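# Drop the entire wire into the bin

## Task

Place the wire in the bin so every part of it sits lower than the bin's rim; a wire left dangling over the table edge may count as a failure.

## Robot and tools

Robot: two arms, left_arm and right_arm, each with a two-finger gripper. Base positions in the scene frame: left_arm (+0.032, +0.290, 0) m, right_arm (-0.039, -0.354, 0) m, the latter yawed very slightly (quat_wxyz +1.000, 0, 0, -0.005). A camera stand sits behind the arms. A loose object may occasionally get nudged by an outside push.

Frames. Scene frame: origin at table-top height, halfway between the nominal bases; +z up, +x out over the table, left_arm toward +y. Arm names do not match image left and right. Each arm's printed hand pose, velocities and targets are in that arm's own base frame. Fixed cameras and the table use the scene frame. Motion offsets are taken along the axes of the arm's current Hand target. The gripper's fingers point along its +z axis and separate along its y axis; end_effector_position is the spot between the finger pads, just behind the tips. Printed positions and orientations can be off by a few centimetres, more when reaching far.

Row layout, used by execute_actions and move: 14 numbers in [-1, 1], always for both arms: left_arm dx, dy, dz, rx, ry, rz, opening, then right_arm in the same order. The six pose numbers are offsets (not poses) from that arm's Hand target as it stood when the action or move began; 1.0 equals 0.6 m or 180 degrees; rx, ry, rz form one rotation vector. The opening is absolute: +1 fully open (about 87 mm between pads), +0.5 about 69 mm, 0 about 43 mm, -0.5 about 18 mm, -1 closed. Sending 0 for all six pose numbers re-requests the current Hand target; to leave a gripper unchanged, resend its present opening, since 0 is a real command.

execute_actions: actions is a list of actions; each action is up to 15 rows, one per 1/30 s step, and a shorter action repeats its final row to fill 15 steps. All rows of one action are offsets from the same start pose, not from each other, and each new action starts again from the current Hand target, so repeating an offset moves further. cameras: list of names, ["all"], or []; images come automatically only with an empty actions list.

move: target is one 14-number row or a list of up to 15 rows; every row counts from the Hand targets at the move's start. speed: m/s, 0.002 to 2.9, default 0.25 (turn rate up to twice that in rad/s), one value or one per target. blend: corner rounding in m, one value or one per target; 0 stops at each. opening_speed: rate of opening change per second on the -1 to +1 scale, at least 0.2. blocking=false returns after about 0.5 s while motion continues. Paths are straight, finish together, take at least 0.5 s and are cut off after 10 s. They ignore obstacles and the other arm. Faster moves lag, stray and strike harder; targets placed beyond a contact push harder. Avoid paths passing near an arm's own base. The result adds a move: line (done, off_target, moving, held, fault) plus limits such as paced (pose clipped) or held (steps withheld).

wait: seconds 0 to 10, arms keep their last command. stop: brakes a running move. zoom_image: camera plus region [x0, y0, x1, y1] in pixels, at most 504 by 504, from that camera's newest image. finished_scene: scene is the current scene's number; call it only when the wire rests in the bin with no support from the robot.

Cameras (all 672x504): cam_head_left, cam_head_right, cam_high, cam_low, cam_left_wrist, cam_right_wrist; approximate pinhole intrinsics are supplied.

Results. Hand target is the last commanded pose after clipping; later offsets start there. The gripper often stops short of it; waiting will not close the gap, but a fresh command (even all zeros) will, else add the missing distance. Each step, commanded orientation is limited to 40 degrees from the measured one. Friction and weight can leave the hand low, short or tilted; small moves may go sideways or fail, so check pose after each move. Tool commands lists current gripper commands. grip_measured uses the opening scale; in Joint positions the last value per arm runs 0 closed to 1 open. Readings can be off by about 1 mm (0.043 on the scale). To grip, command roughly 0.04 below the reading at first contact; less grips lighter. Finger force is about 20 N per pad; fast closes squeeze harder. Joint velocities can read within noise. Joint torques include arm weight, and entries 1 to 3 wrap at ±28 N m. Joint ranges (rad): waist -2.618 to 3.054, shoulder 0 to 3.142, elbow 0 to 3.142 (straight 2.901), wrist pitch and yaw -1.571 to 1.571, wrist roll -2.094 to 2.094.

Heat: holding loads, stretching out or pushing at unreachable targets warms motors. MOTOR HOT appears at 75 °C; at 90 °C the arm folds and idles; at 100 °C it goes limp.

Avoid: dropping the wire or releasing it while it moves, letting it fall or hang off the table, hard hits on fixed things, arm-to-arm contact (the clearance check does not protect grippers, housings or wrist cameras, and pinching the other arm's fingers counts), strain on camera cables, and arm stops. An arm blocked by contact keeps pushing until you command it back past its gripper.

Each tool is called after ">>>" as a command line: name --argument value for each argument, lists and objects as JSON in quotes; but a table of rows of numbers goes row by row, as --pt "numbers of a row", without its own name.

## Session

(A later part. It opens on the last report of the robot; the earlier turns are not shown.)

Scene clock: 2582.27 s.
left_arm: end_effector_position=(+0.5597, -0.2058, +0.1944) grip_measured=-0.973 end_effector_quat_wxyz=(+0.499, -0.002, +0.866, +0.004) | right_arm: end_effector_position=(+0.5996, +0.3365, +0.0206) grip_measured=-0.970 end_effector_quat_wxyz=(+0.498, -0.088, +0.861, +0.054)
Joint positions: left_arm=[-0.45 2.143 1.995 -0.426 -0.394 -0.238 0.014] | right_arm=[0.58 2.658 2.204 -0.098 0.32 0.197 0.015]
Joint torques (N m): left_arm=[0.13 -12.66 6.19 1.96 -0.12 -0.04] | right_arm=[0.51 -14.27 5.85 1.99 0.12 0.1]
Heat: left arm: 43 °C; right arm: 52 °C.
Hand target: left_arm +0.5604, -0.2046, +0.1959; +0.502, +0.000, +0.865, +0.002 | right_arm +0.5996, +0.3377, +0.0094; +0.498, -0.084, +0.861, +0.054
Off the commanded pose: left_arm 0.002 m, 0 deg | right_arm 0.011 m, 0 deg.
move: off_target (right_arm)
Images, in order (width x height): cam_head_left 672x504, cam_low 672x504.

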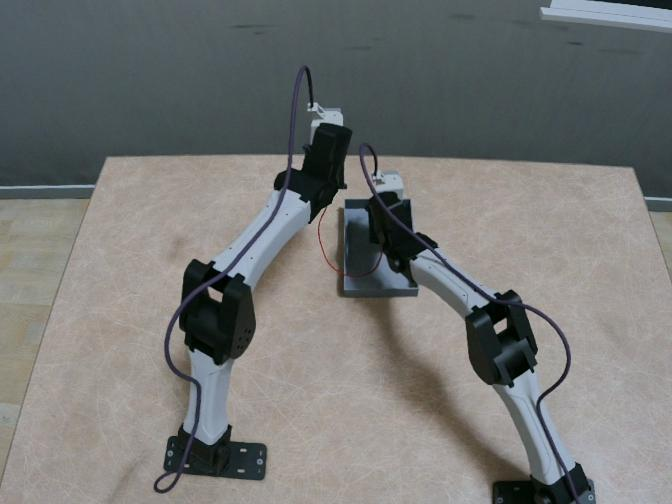

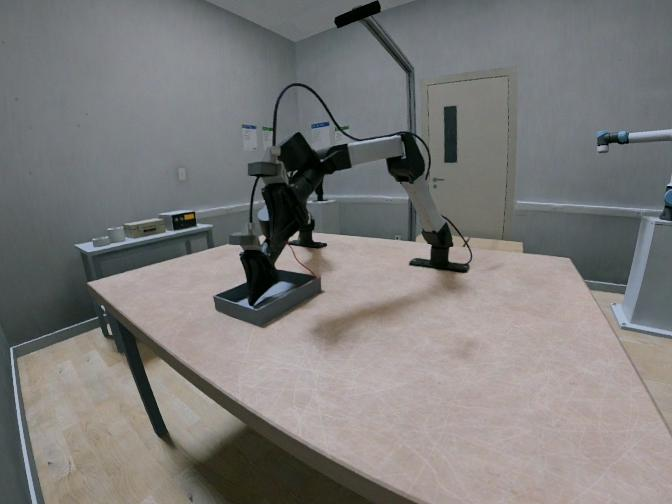

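>>> move --pt "0 0 0 0 0 0 -1 -0.0159 0 -0.0092 0 0 0 -0.7" --pt "0 0 0 0 0 0 -1 -0.0159 0 -0.14 0 0 0 -0.7" --speed 0.06 --opening_speed 0.3 --cameras '["all"]'

>>> zoom_image --camera "cam_low" --region '[210, 255, 340, 330]'

>>> zoom_image --camera "cam_head_left" --region '[290, 170, 440, 310]'

Scene clock: 2593.57 s.
left_arm: end_effector_position=(+0.5598, -0.2058, +0.1945) grip_measured=-0.973 end_effector_quat_wxyz=(+0.499, -0.002, +0.866, +0.004) | right_arm: end_effector_position=(+0.5284, +0.3172, +0.0204) grip_measured=-0.700 end_effector_quat_wxyz=(+0.466, -0.099, +0.878, +0.036)
Joint positions: left_arm=[-0.45 2.143 1.995 -0.426 -0.394 -0.238 0.014] | right_arm=[0.627 2.386 1.754 -0.012 0.358 0.222 0.15]
Joint torques (N m): left_arm=[0.25 -12.74 6.22 1.94 -0.1 -0.01] | right_arm=[0.83 -20.42 5.64 1.93 0.17 0.13]
Motor temperatures (°C): left_arm=[22 44 41 30 22 21 23] | right_arm=[18 56 41 35 23 21 20]
Heat: left arm: 44 °C; right arm: 56 °C.
Hand target: left_arm +0.5605, -0.2046, +0.1959; +0.502, +0.000, +0.865, +0.002 | right_arm +0.5329, +0.3237, +0.0594; +0.498, -0.084, +0.861, +0.054
Off the commanded pose: left_arm 0.002 m, 0 deg | right_arm 0.040 m, 5 deg.
move: off_target (right_arm)

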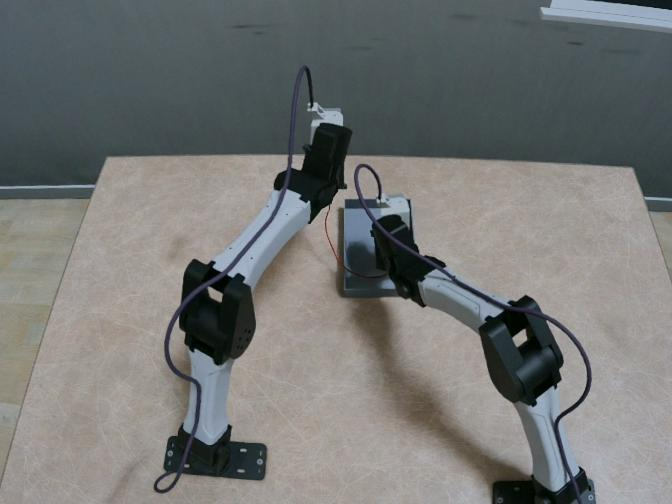

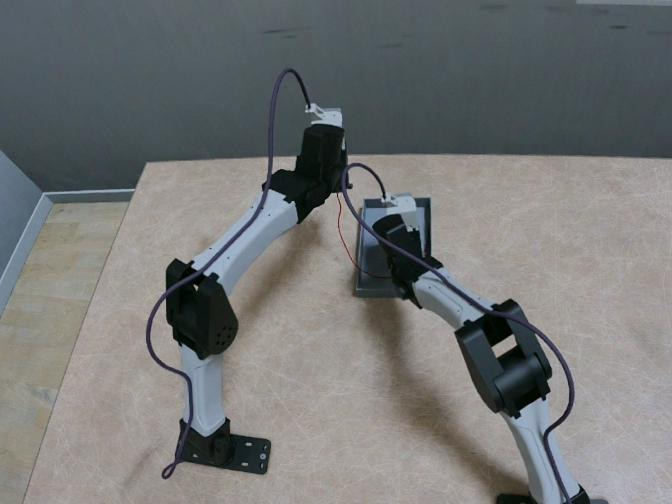

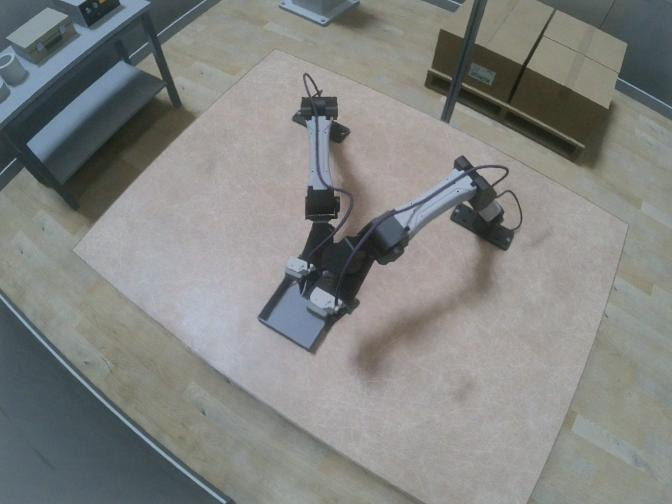

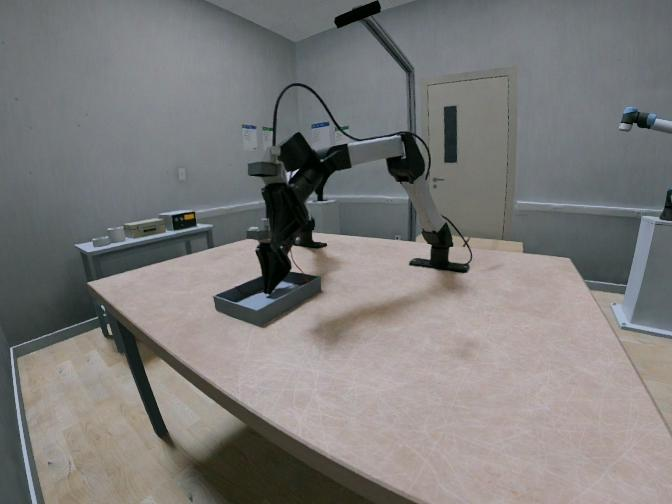

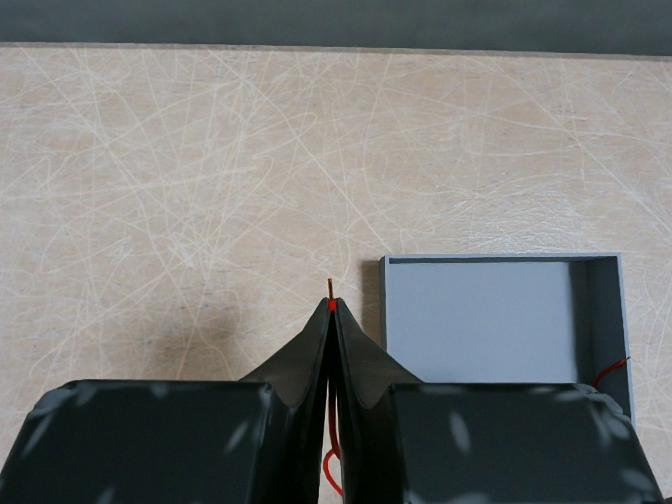

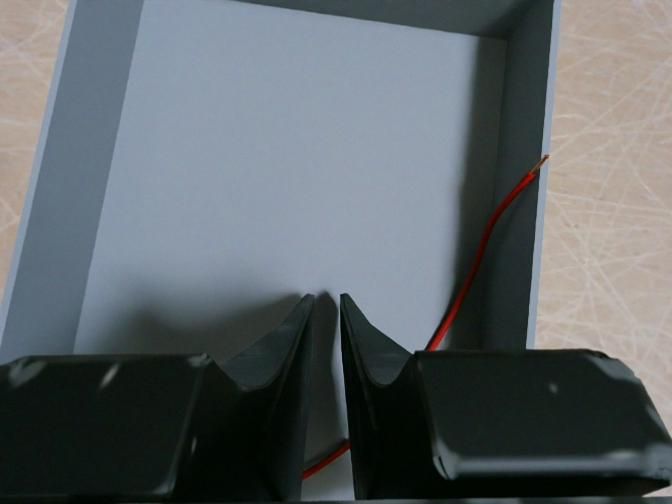

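Scaled by 3.877.

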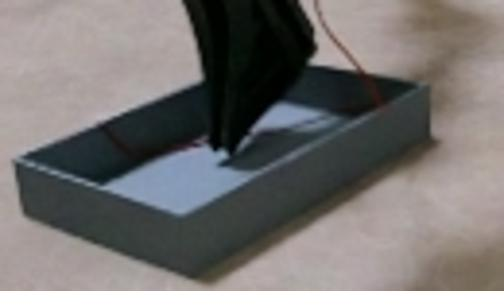

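Scaled by 3.360.

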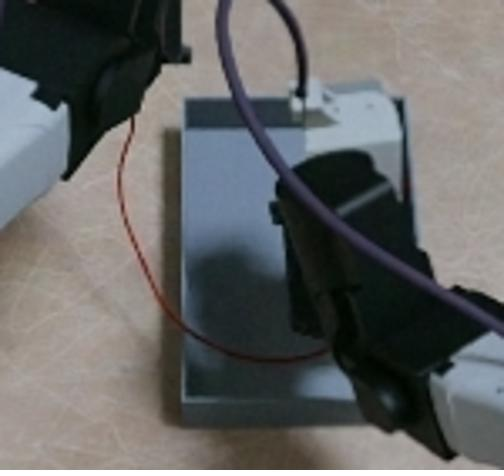

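>>> move --target '[0,0,0,0,0,0,-1, -0.2165,0,-0.125,0,0,0,-0.7]' --speed 0.1 --cameras '["all"]'

>>> zoom_image --camera "cam_low" --region '[210, 255, 340, 330]'

>>> zoom_image --camera "cam_head_left" --region '[290, 170, 440, 310]'

Scene clock: 2602.23 s.
left_arm: end_effector_position=(+0.5598, -0.2058, +0.1945) grip_measured=-0.973 end_effector_quat_wxyz=(+0.499, -0.002, +0.866, +0.004) | right_arm: end_effector_position=(+0.5317, +0.3195, +0.1781) grip_measured=-0.700 end_effector_quat_wxyz=(+0.475, -0.096, +0.874, +0.041)
Joint positions: left_arm=[-0.45 2.143 1.995 -0.426 -0.394 -0.238 0.014] | right_arm=[0.627 2.305 2.234 -0.551 0.359 0.223 0.15]
Joint torques (N m): left_arm=[0.13 -12.64 6.28 1.98 -0.1 -0.02] | right_arm=[0.64 -16.81 9.74 1.65 0.14 0.12]
Motor temperatures (°C): left_arm=[22 45 40 31 22 21 23] | right_arm=[18 58 41 35 23 21 20]
Heat: left arm: 45 °C; right arm: 58 °C.
Hand target: left_arm +0.5605, -0.2046, +0.1959; +0.502, +0.000, +0.865, +0.002 | right_arm +0.5328, +0.3222, +0.2096; +0.499, -0.084, +0.861, +0.054
Off the commanded pose: left_arm 0.002 m, 0 deg | right_arm 0.031 m, 4 deg.
move: off_target (right_arm)

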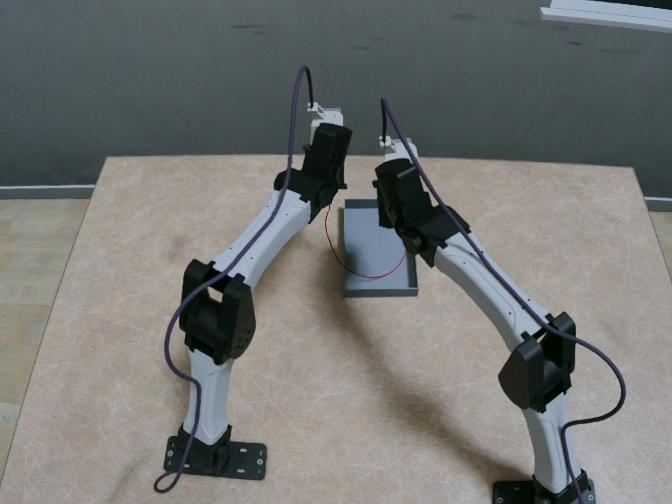

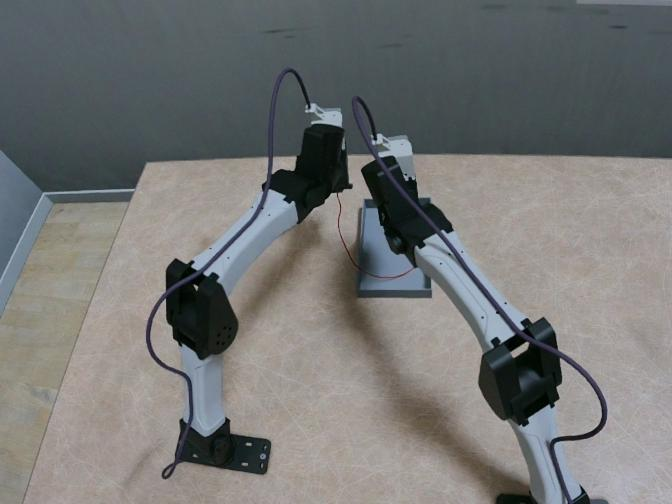

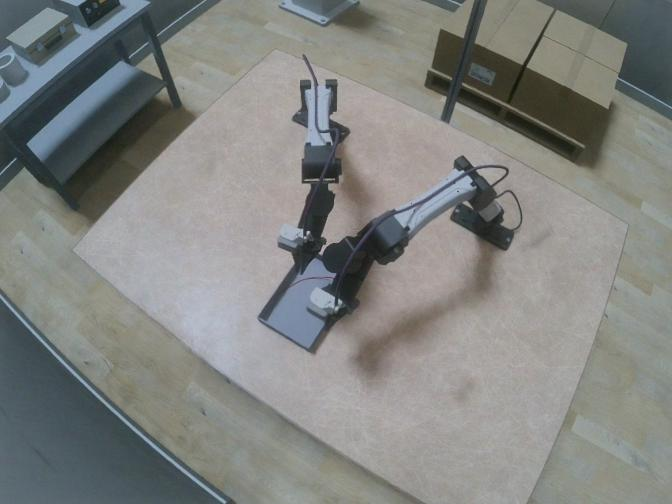

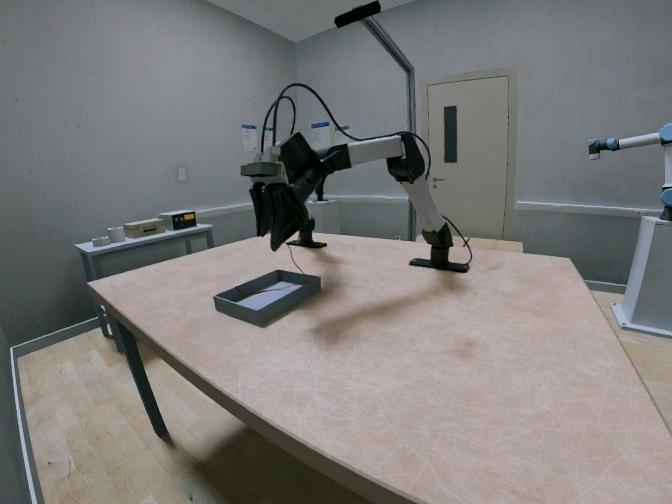

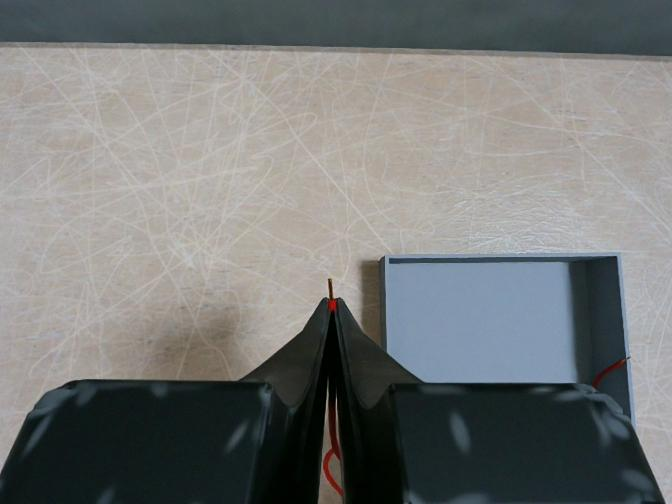

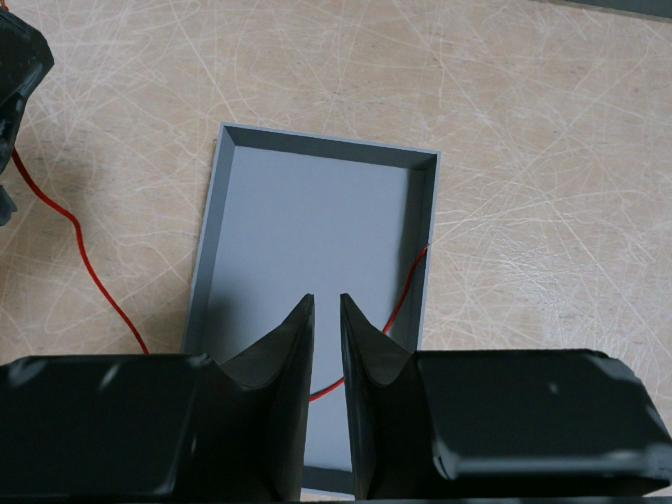

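Scaled by 3.877.

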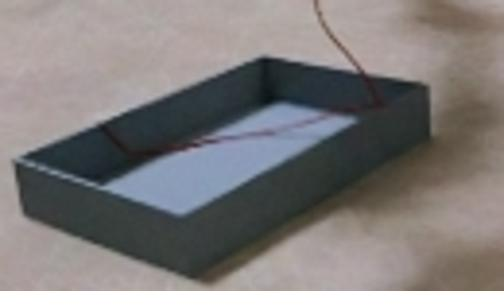

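Scaled by 3.360.

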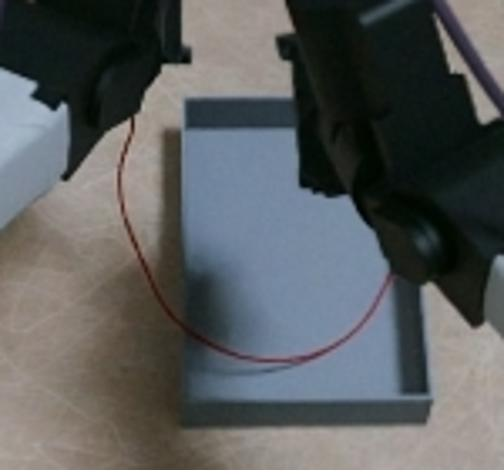

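>>> move --pt "0 0 0 0 0 0 -1 0.0977 -0.1318 -0.1692 0 0 0 -0.7" --pt "0.0475 -0.1333 0.0178 0 0 0 -1 0.2527 -0.2955 -0.3377 0 0 0 -0.7" --speed 0.15 --blend 0.02 --cameras '["all"]'

>>> zoom_image --camera "cam_low" --region '[210, 255, 340, 330]'

>>> zoom_image --camera "cam_head_left" --region '[290, 170, 440, 310]'

Scene clock: 2621.20 s.
left_arm: end_effector_position=(+0.5551, -0.2815, +0.1662) grip_measured=-0.973 end_effector_quat_wxyz=(+0.502, +0.003, +0.865, +0.000) | right_arm: end_effector_position=(+0.3232, +0.1005, +0.1762) grip_measured=-0.700 end_effector_quat_wxyz=(+0.495, -0.081, +0.863, +0.053)
Joint positions: left_arm=[-0.587 2.299 2.14 -0.441 -0.499 -0.313 0.014] | right_arm=[0.362 1.069 0.802 -0.267 0.14 0.095 0.15]
Joint torques (N m): left_arm=[-0.91 -11.77 8.83 1.66 -0.34 -0.13] | right_arm=[-0.28 -4.59 5.98 1.78 -0.05 -0.08]
Motor temperatures (°C): left_arm=[22 46 40 31 22 21 23] | right_arm=[18 62 44 34 23 21 20]
Heat: left arm: 46 °C; right arm: 62 °C.
Hand target: left_arm +0.5558, -0.2844, +0.1658; +0.502, +0.000, +0.865, +0.002 | right_arm +0.3217, +0.0989, +0.1769; +0.498, -0.084, +0.861, +0.054
Off the commanded pose: left_arm 0.003 m, 0 deg | right_arm 0.002 m, 1 deg.
move: done

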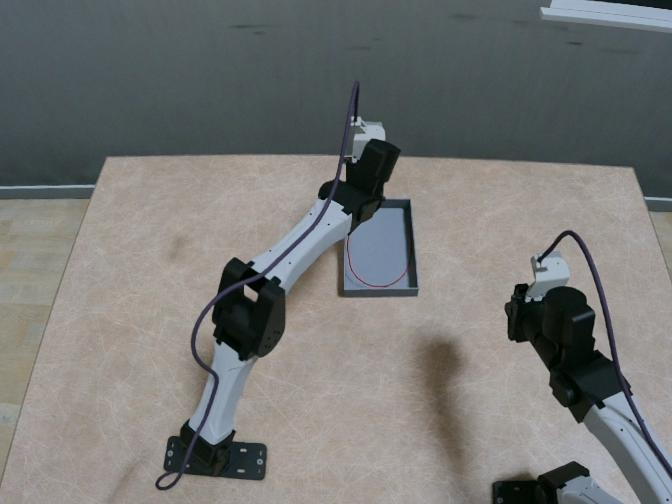

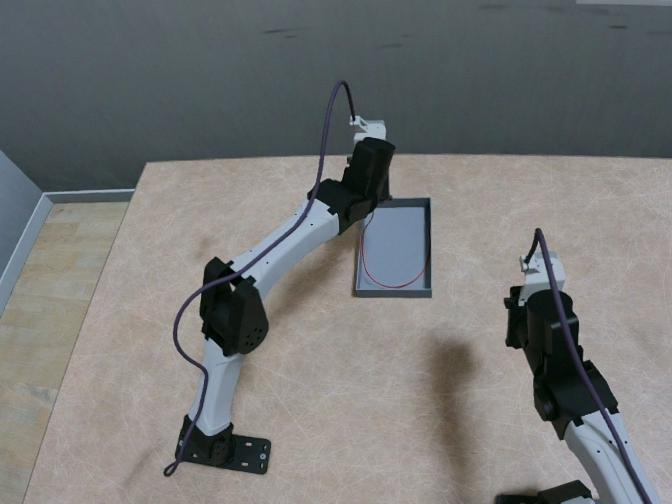

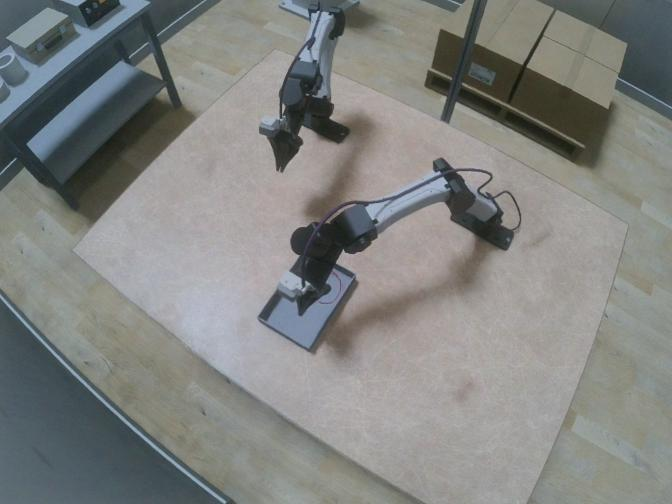

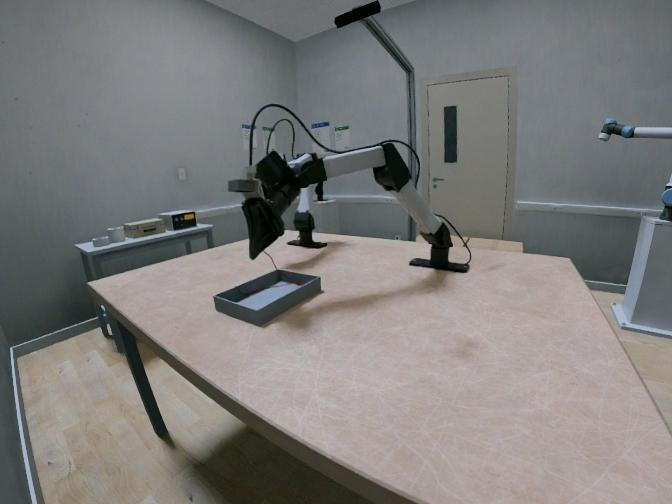

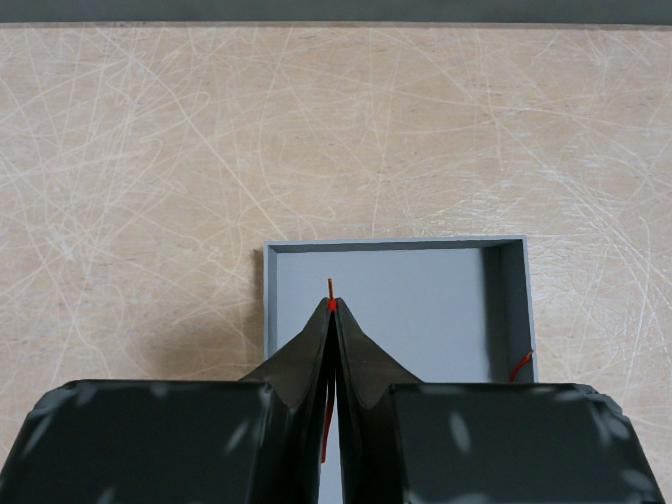

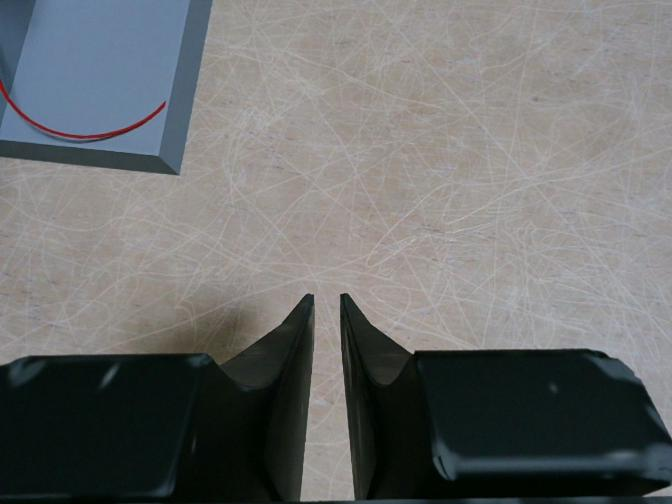

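Scaled by 3.877.

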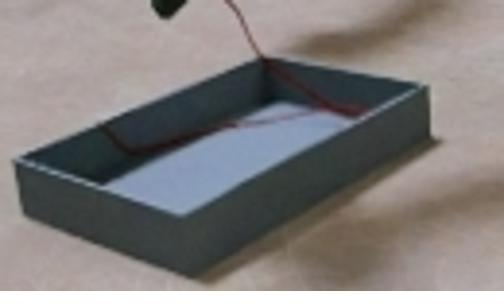

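Scaled by 3.360.

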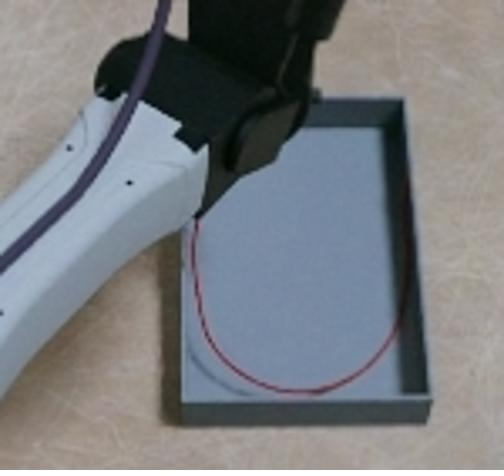

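>>> move --pt "0.0952 -0.005 0.0685 0 0 0 -1 0 0 0 0 0 0 -0.7" --pt "0.1865 -0.0083 0.127 -0.0221 0.0833 -0.017 -1 0 0 0 0 0 0 -0.7" --speed 0.08 --blend 0.01 --cameras '["all"]'

>>> zoom_image --camera "cam_low" --region '[210, 255, 340, 330]'

>>> zoom_image --camera "cam_head_right" --region '[330, 180, 440, 310]'

Scene clock: 2631.57 s.
left_arm: end_effector_position=(+0.5647, -0.2920, +0.0356) grip_measured=-0.973 end_effector_quat_wxyz=(+0.391, -0.036, +0.920, +0.018) | right_arm: end_effector_position=(+0.3232, +0.1006, +0.1762) grip_measured=-0.700 end_effector_quat_wxyz=(+0.495, -0.082, +0.863, +0.053)
Joint positions: left_arm=[-0.571 2.687 2.506 -0.703 -0.455 -0.485 0.014] | right_arm=[0.362 1.069 0.802 -0.267 0.139 0.095 0.15]
Joint torques (N m): left_arm=[0.4 -13.3 8.55 1.35 -0.19 -0.15] | right_arm=[-0.29 -4.57 5.98 1.78 -0.05 -0.07]
Motor temperatures (°C): left_arm=[22 47 41 30 22 21 23] | right_arm=[18 55 43 35 23 21 19]
Heat: left arm: 47 °C; right arm: 55 °C.
Hand target: left_arm +0.5665, -0.2892, +0.0308; +0.385, -0.041, +0.922, +0.018 | right_arm +0.3217, +0.0989, +0.1769; +0.498, -0.084, +0.861, +0.054
Off the commanded pose: left_arm 0.006 m, 1 deg | right_arm 0.002 m, 1 deg.
move: done

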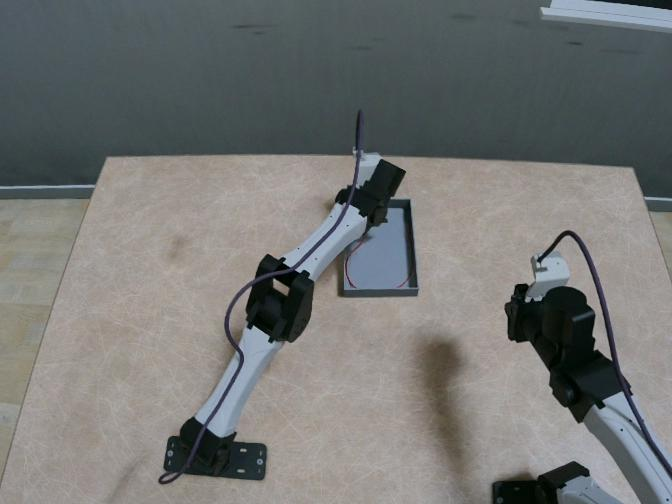

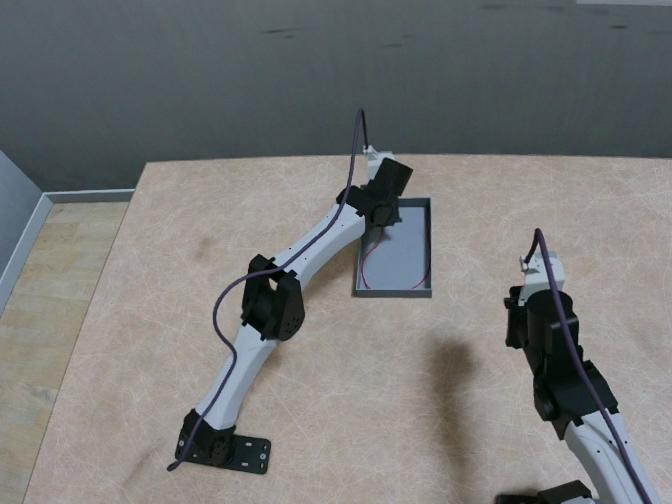

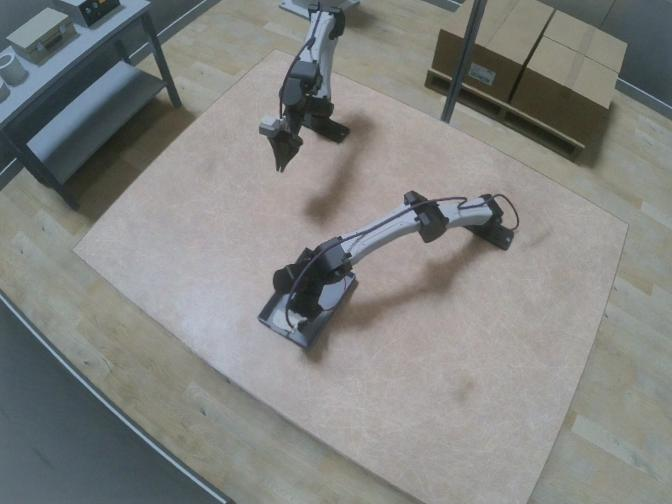

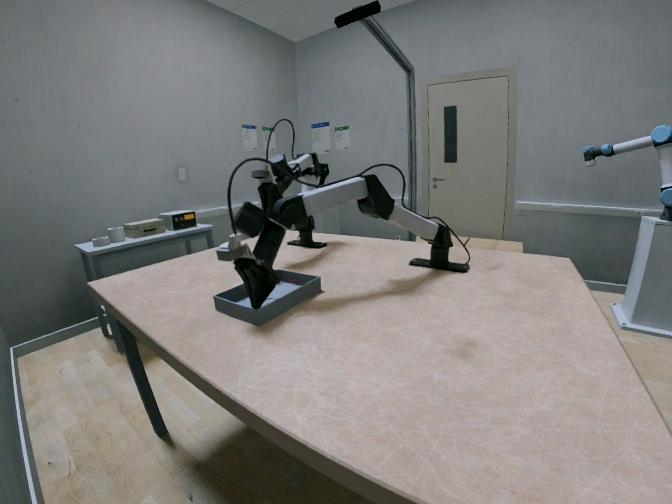

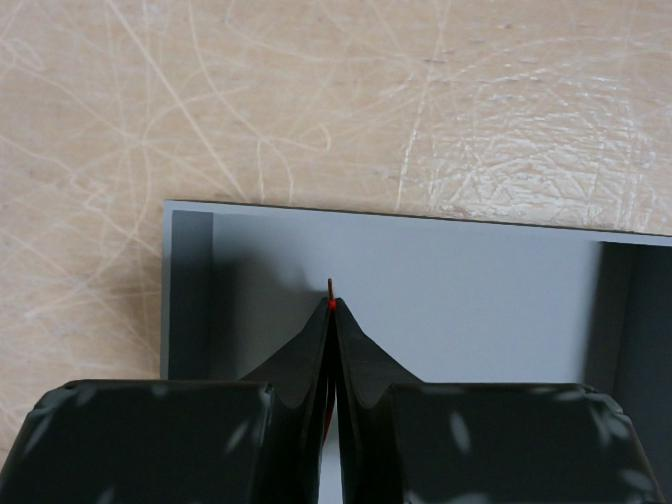

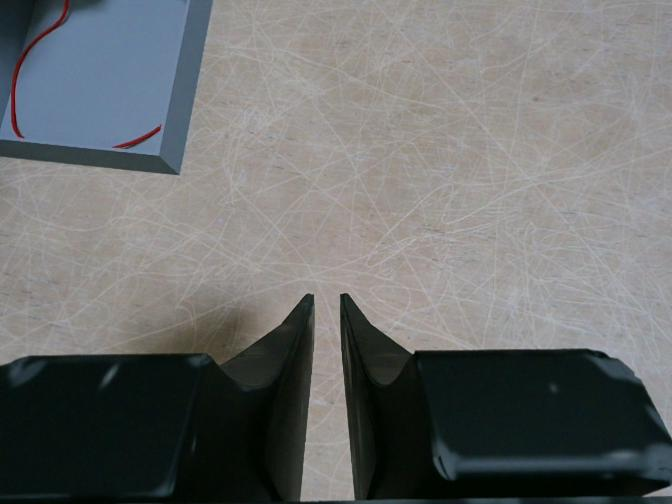

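Scaled by 3.877.

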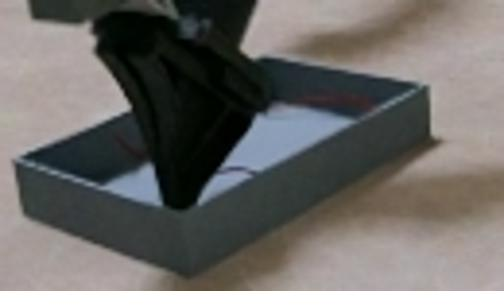

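Scaled by 3.877.

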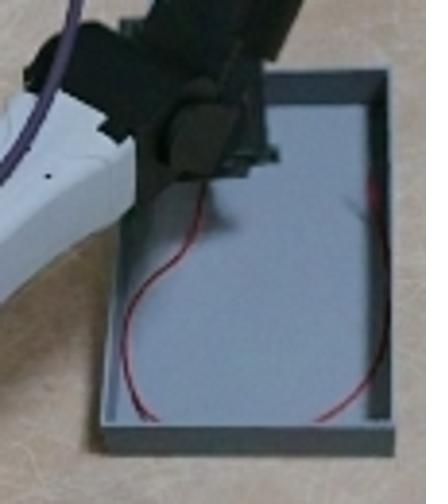

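>>> move --target '[0.0141,0,0.0141,0,0,0,-1, 0,0,0,0,0,0,-0.7]' --speed 0.04 --cameras '["cam_low"]'

>>> zoom_image --camera "cam_low" --region '[210, 255, 340, 330]'

Scene clock: 2637.53 s.
left_arm: end_effector_position=(+0.5665, -0.2933, +0.0335) grip_measured=-0.973 end_effector_quat_wxyz=(+0.394, -0.038, +0.918, +0.015) | right_arm: end_effector_position=(+0.3232, +0.1006, +0.1762) grip_measured=-0.700 end_effector_quat_wxyz=(+0.495, -0.082, +0.863, +0.053)
Joint positions: left_arm=[-0.571 2.687 2.493 -0.68 -0.454 -0.486 0.014] | right_arm=[0.362 1.069 0.802 -0.267 0.139 0.095 0.15]
Joint torques (N m): left_arm=[0.51 -13.26 5.57 1.56 -0.21 -0.17] | right_arm=[-0.29 -4.57 5.98 1.77 -0.06 -0.08]
Heat: left arm: 48 °C; right arm: 52 °C.
Hand target: left_arm +0.5665, -0.2891, +0.0188; +0.385, -0.041, +0.922, +0.018 | right_arm +0.3217, +0.0989, +0.1769; +0.498, -0.084, +0.861, +0.054
Off the commanded pose: left_arm 0.015 m, 1 deg | right_arm 0.002 m, 1 deg.
move: off_target (left_arm)
Images, in order (width x height): cam_low 672x504.

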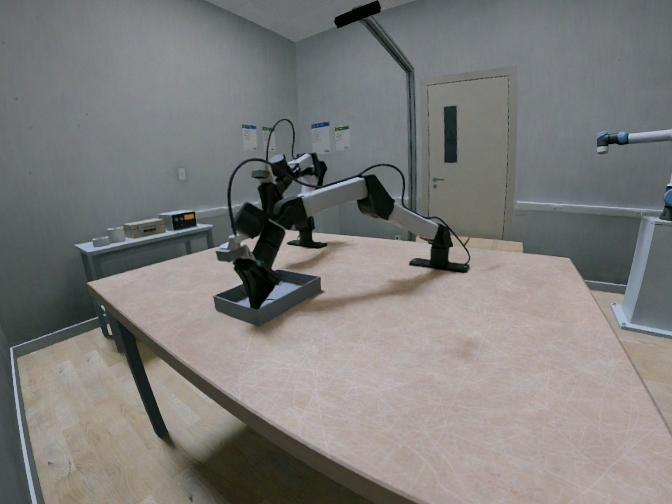

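Scaled by 3.877.

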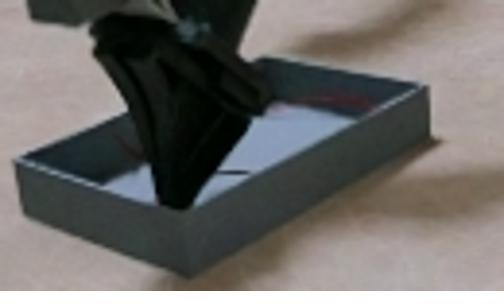

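>>> move --pt "-0.0144 0 -0.0144 0 0 0 -0.7 0 0 0 0 0 0 -0.7" --pt "-0.0144 0 -0.13 0 0 0 -0.7 0 0 0 0 0 0 -0.7" --speed 0.06 --opening_speed 0.25 --cameras '["all"]'

>>> zoom_image --camera "cam_low" --region '[210, 255, 340, 330]'

>>> zoom_image --camera "cam_head_right" --region '[330, 180, 440, 310]'

Scene clock: 2644.50 s.
left_arm: end_effector_position=(+0.5214, -0.2927, +0.0656) grip_measured=-0.700 end_effector_quat_wxyz=(+0.378, -0.038, +0.925, +0.021) | right_arm: end_effector_position=(+0.3232, +0.1006, +0.1762) grip_measured=-0.700 end_effector_quat_wxyz=(+0.495, -0.082, +0.863, +0.053)
Joint positions: left_arm=[-0.614 2.478 2.251 -0.703 -0.474 -0.536 0.15] | right_arm=[0.362 1.069 0.802 -0.267 0.139 0.095 0.15]
Joint torques (N m): left_arm=[-0.8 -17.01 5.87 1.32 -0.4 -0.16] | right_arm=[-0.29 -4.59 6.01 1.78 -0.06 -0.07]
Motor temperatures (°C): left_arm=[22 49 41 30 22 21 23] | right_arm=[18 49 42 35 23 21 19]
Heat: left arm: 49 °C; right arm: 49 °C.
Hand target: left_arm +0.5174, -0.2935, +0.0798; +0.385, -0.041, +0.922, +0.018 | right_arm +0.3217, +0.0989, +0.1769; +0.498, -0.084, +0.861, +0.054
Off the commanded pose: left_arm 0.015 m, 1 deg | right_arm 0.002 m, 1 deg.
move: off_target (left_arm)

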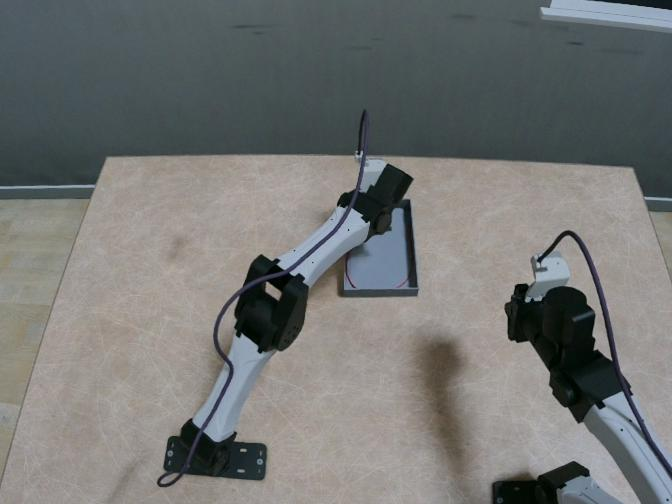

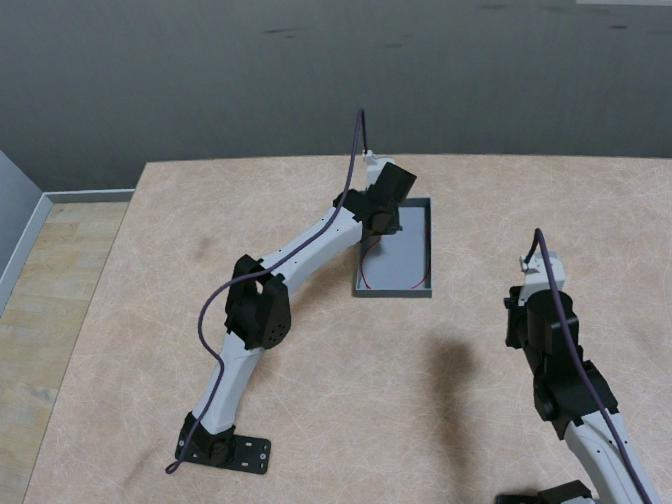

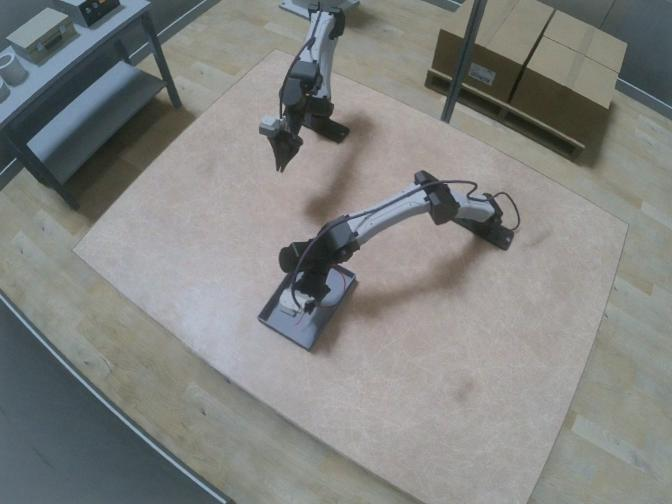

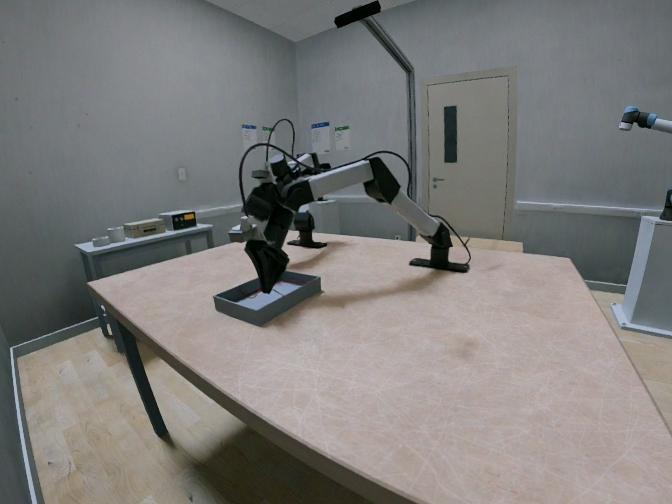

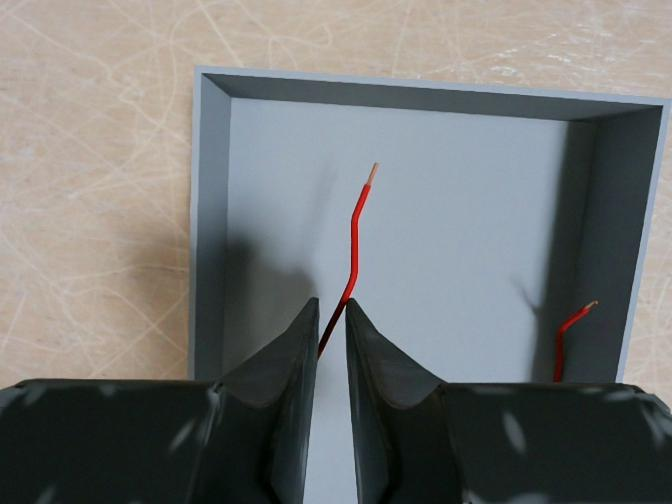

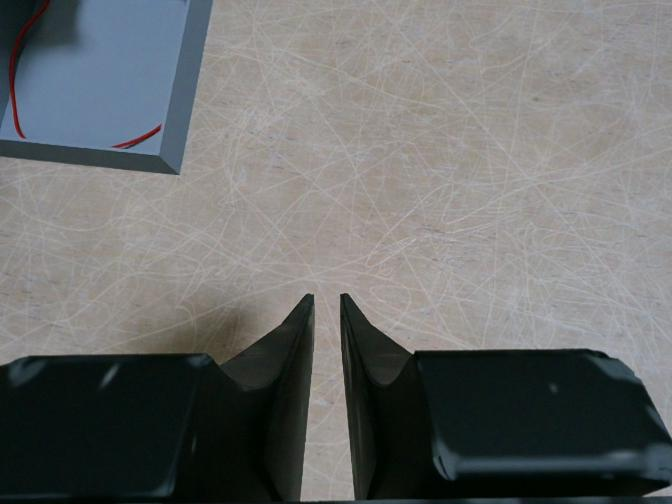

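Scaled by 3.877.

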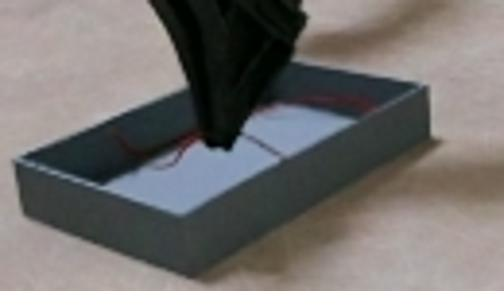

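Scaled by 3.877.

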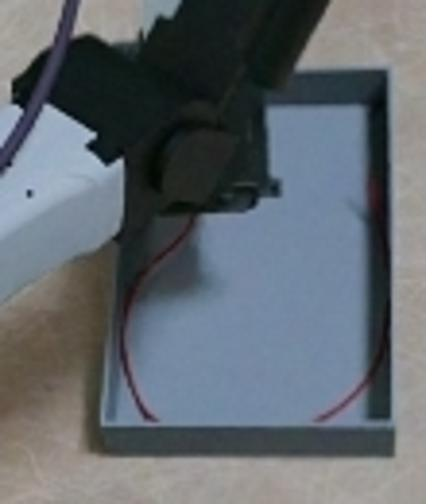

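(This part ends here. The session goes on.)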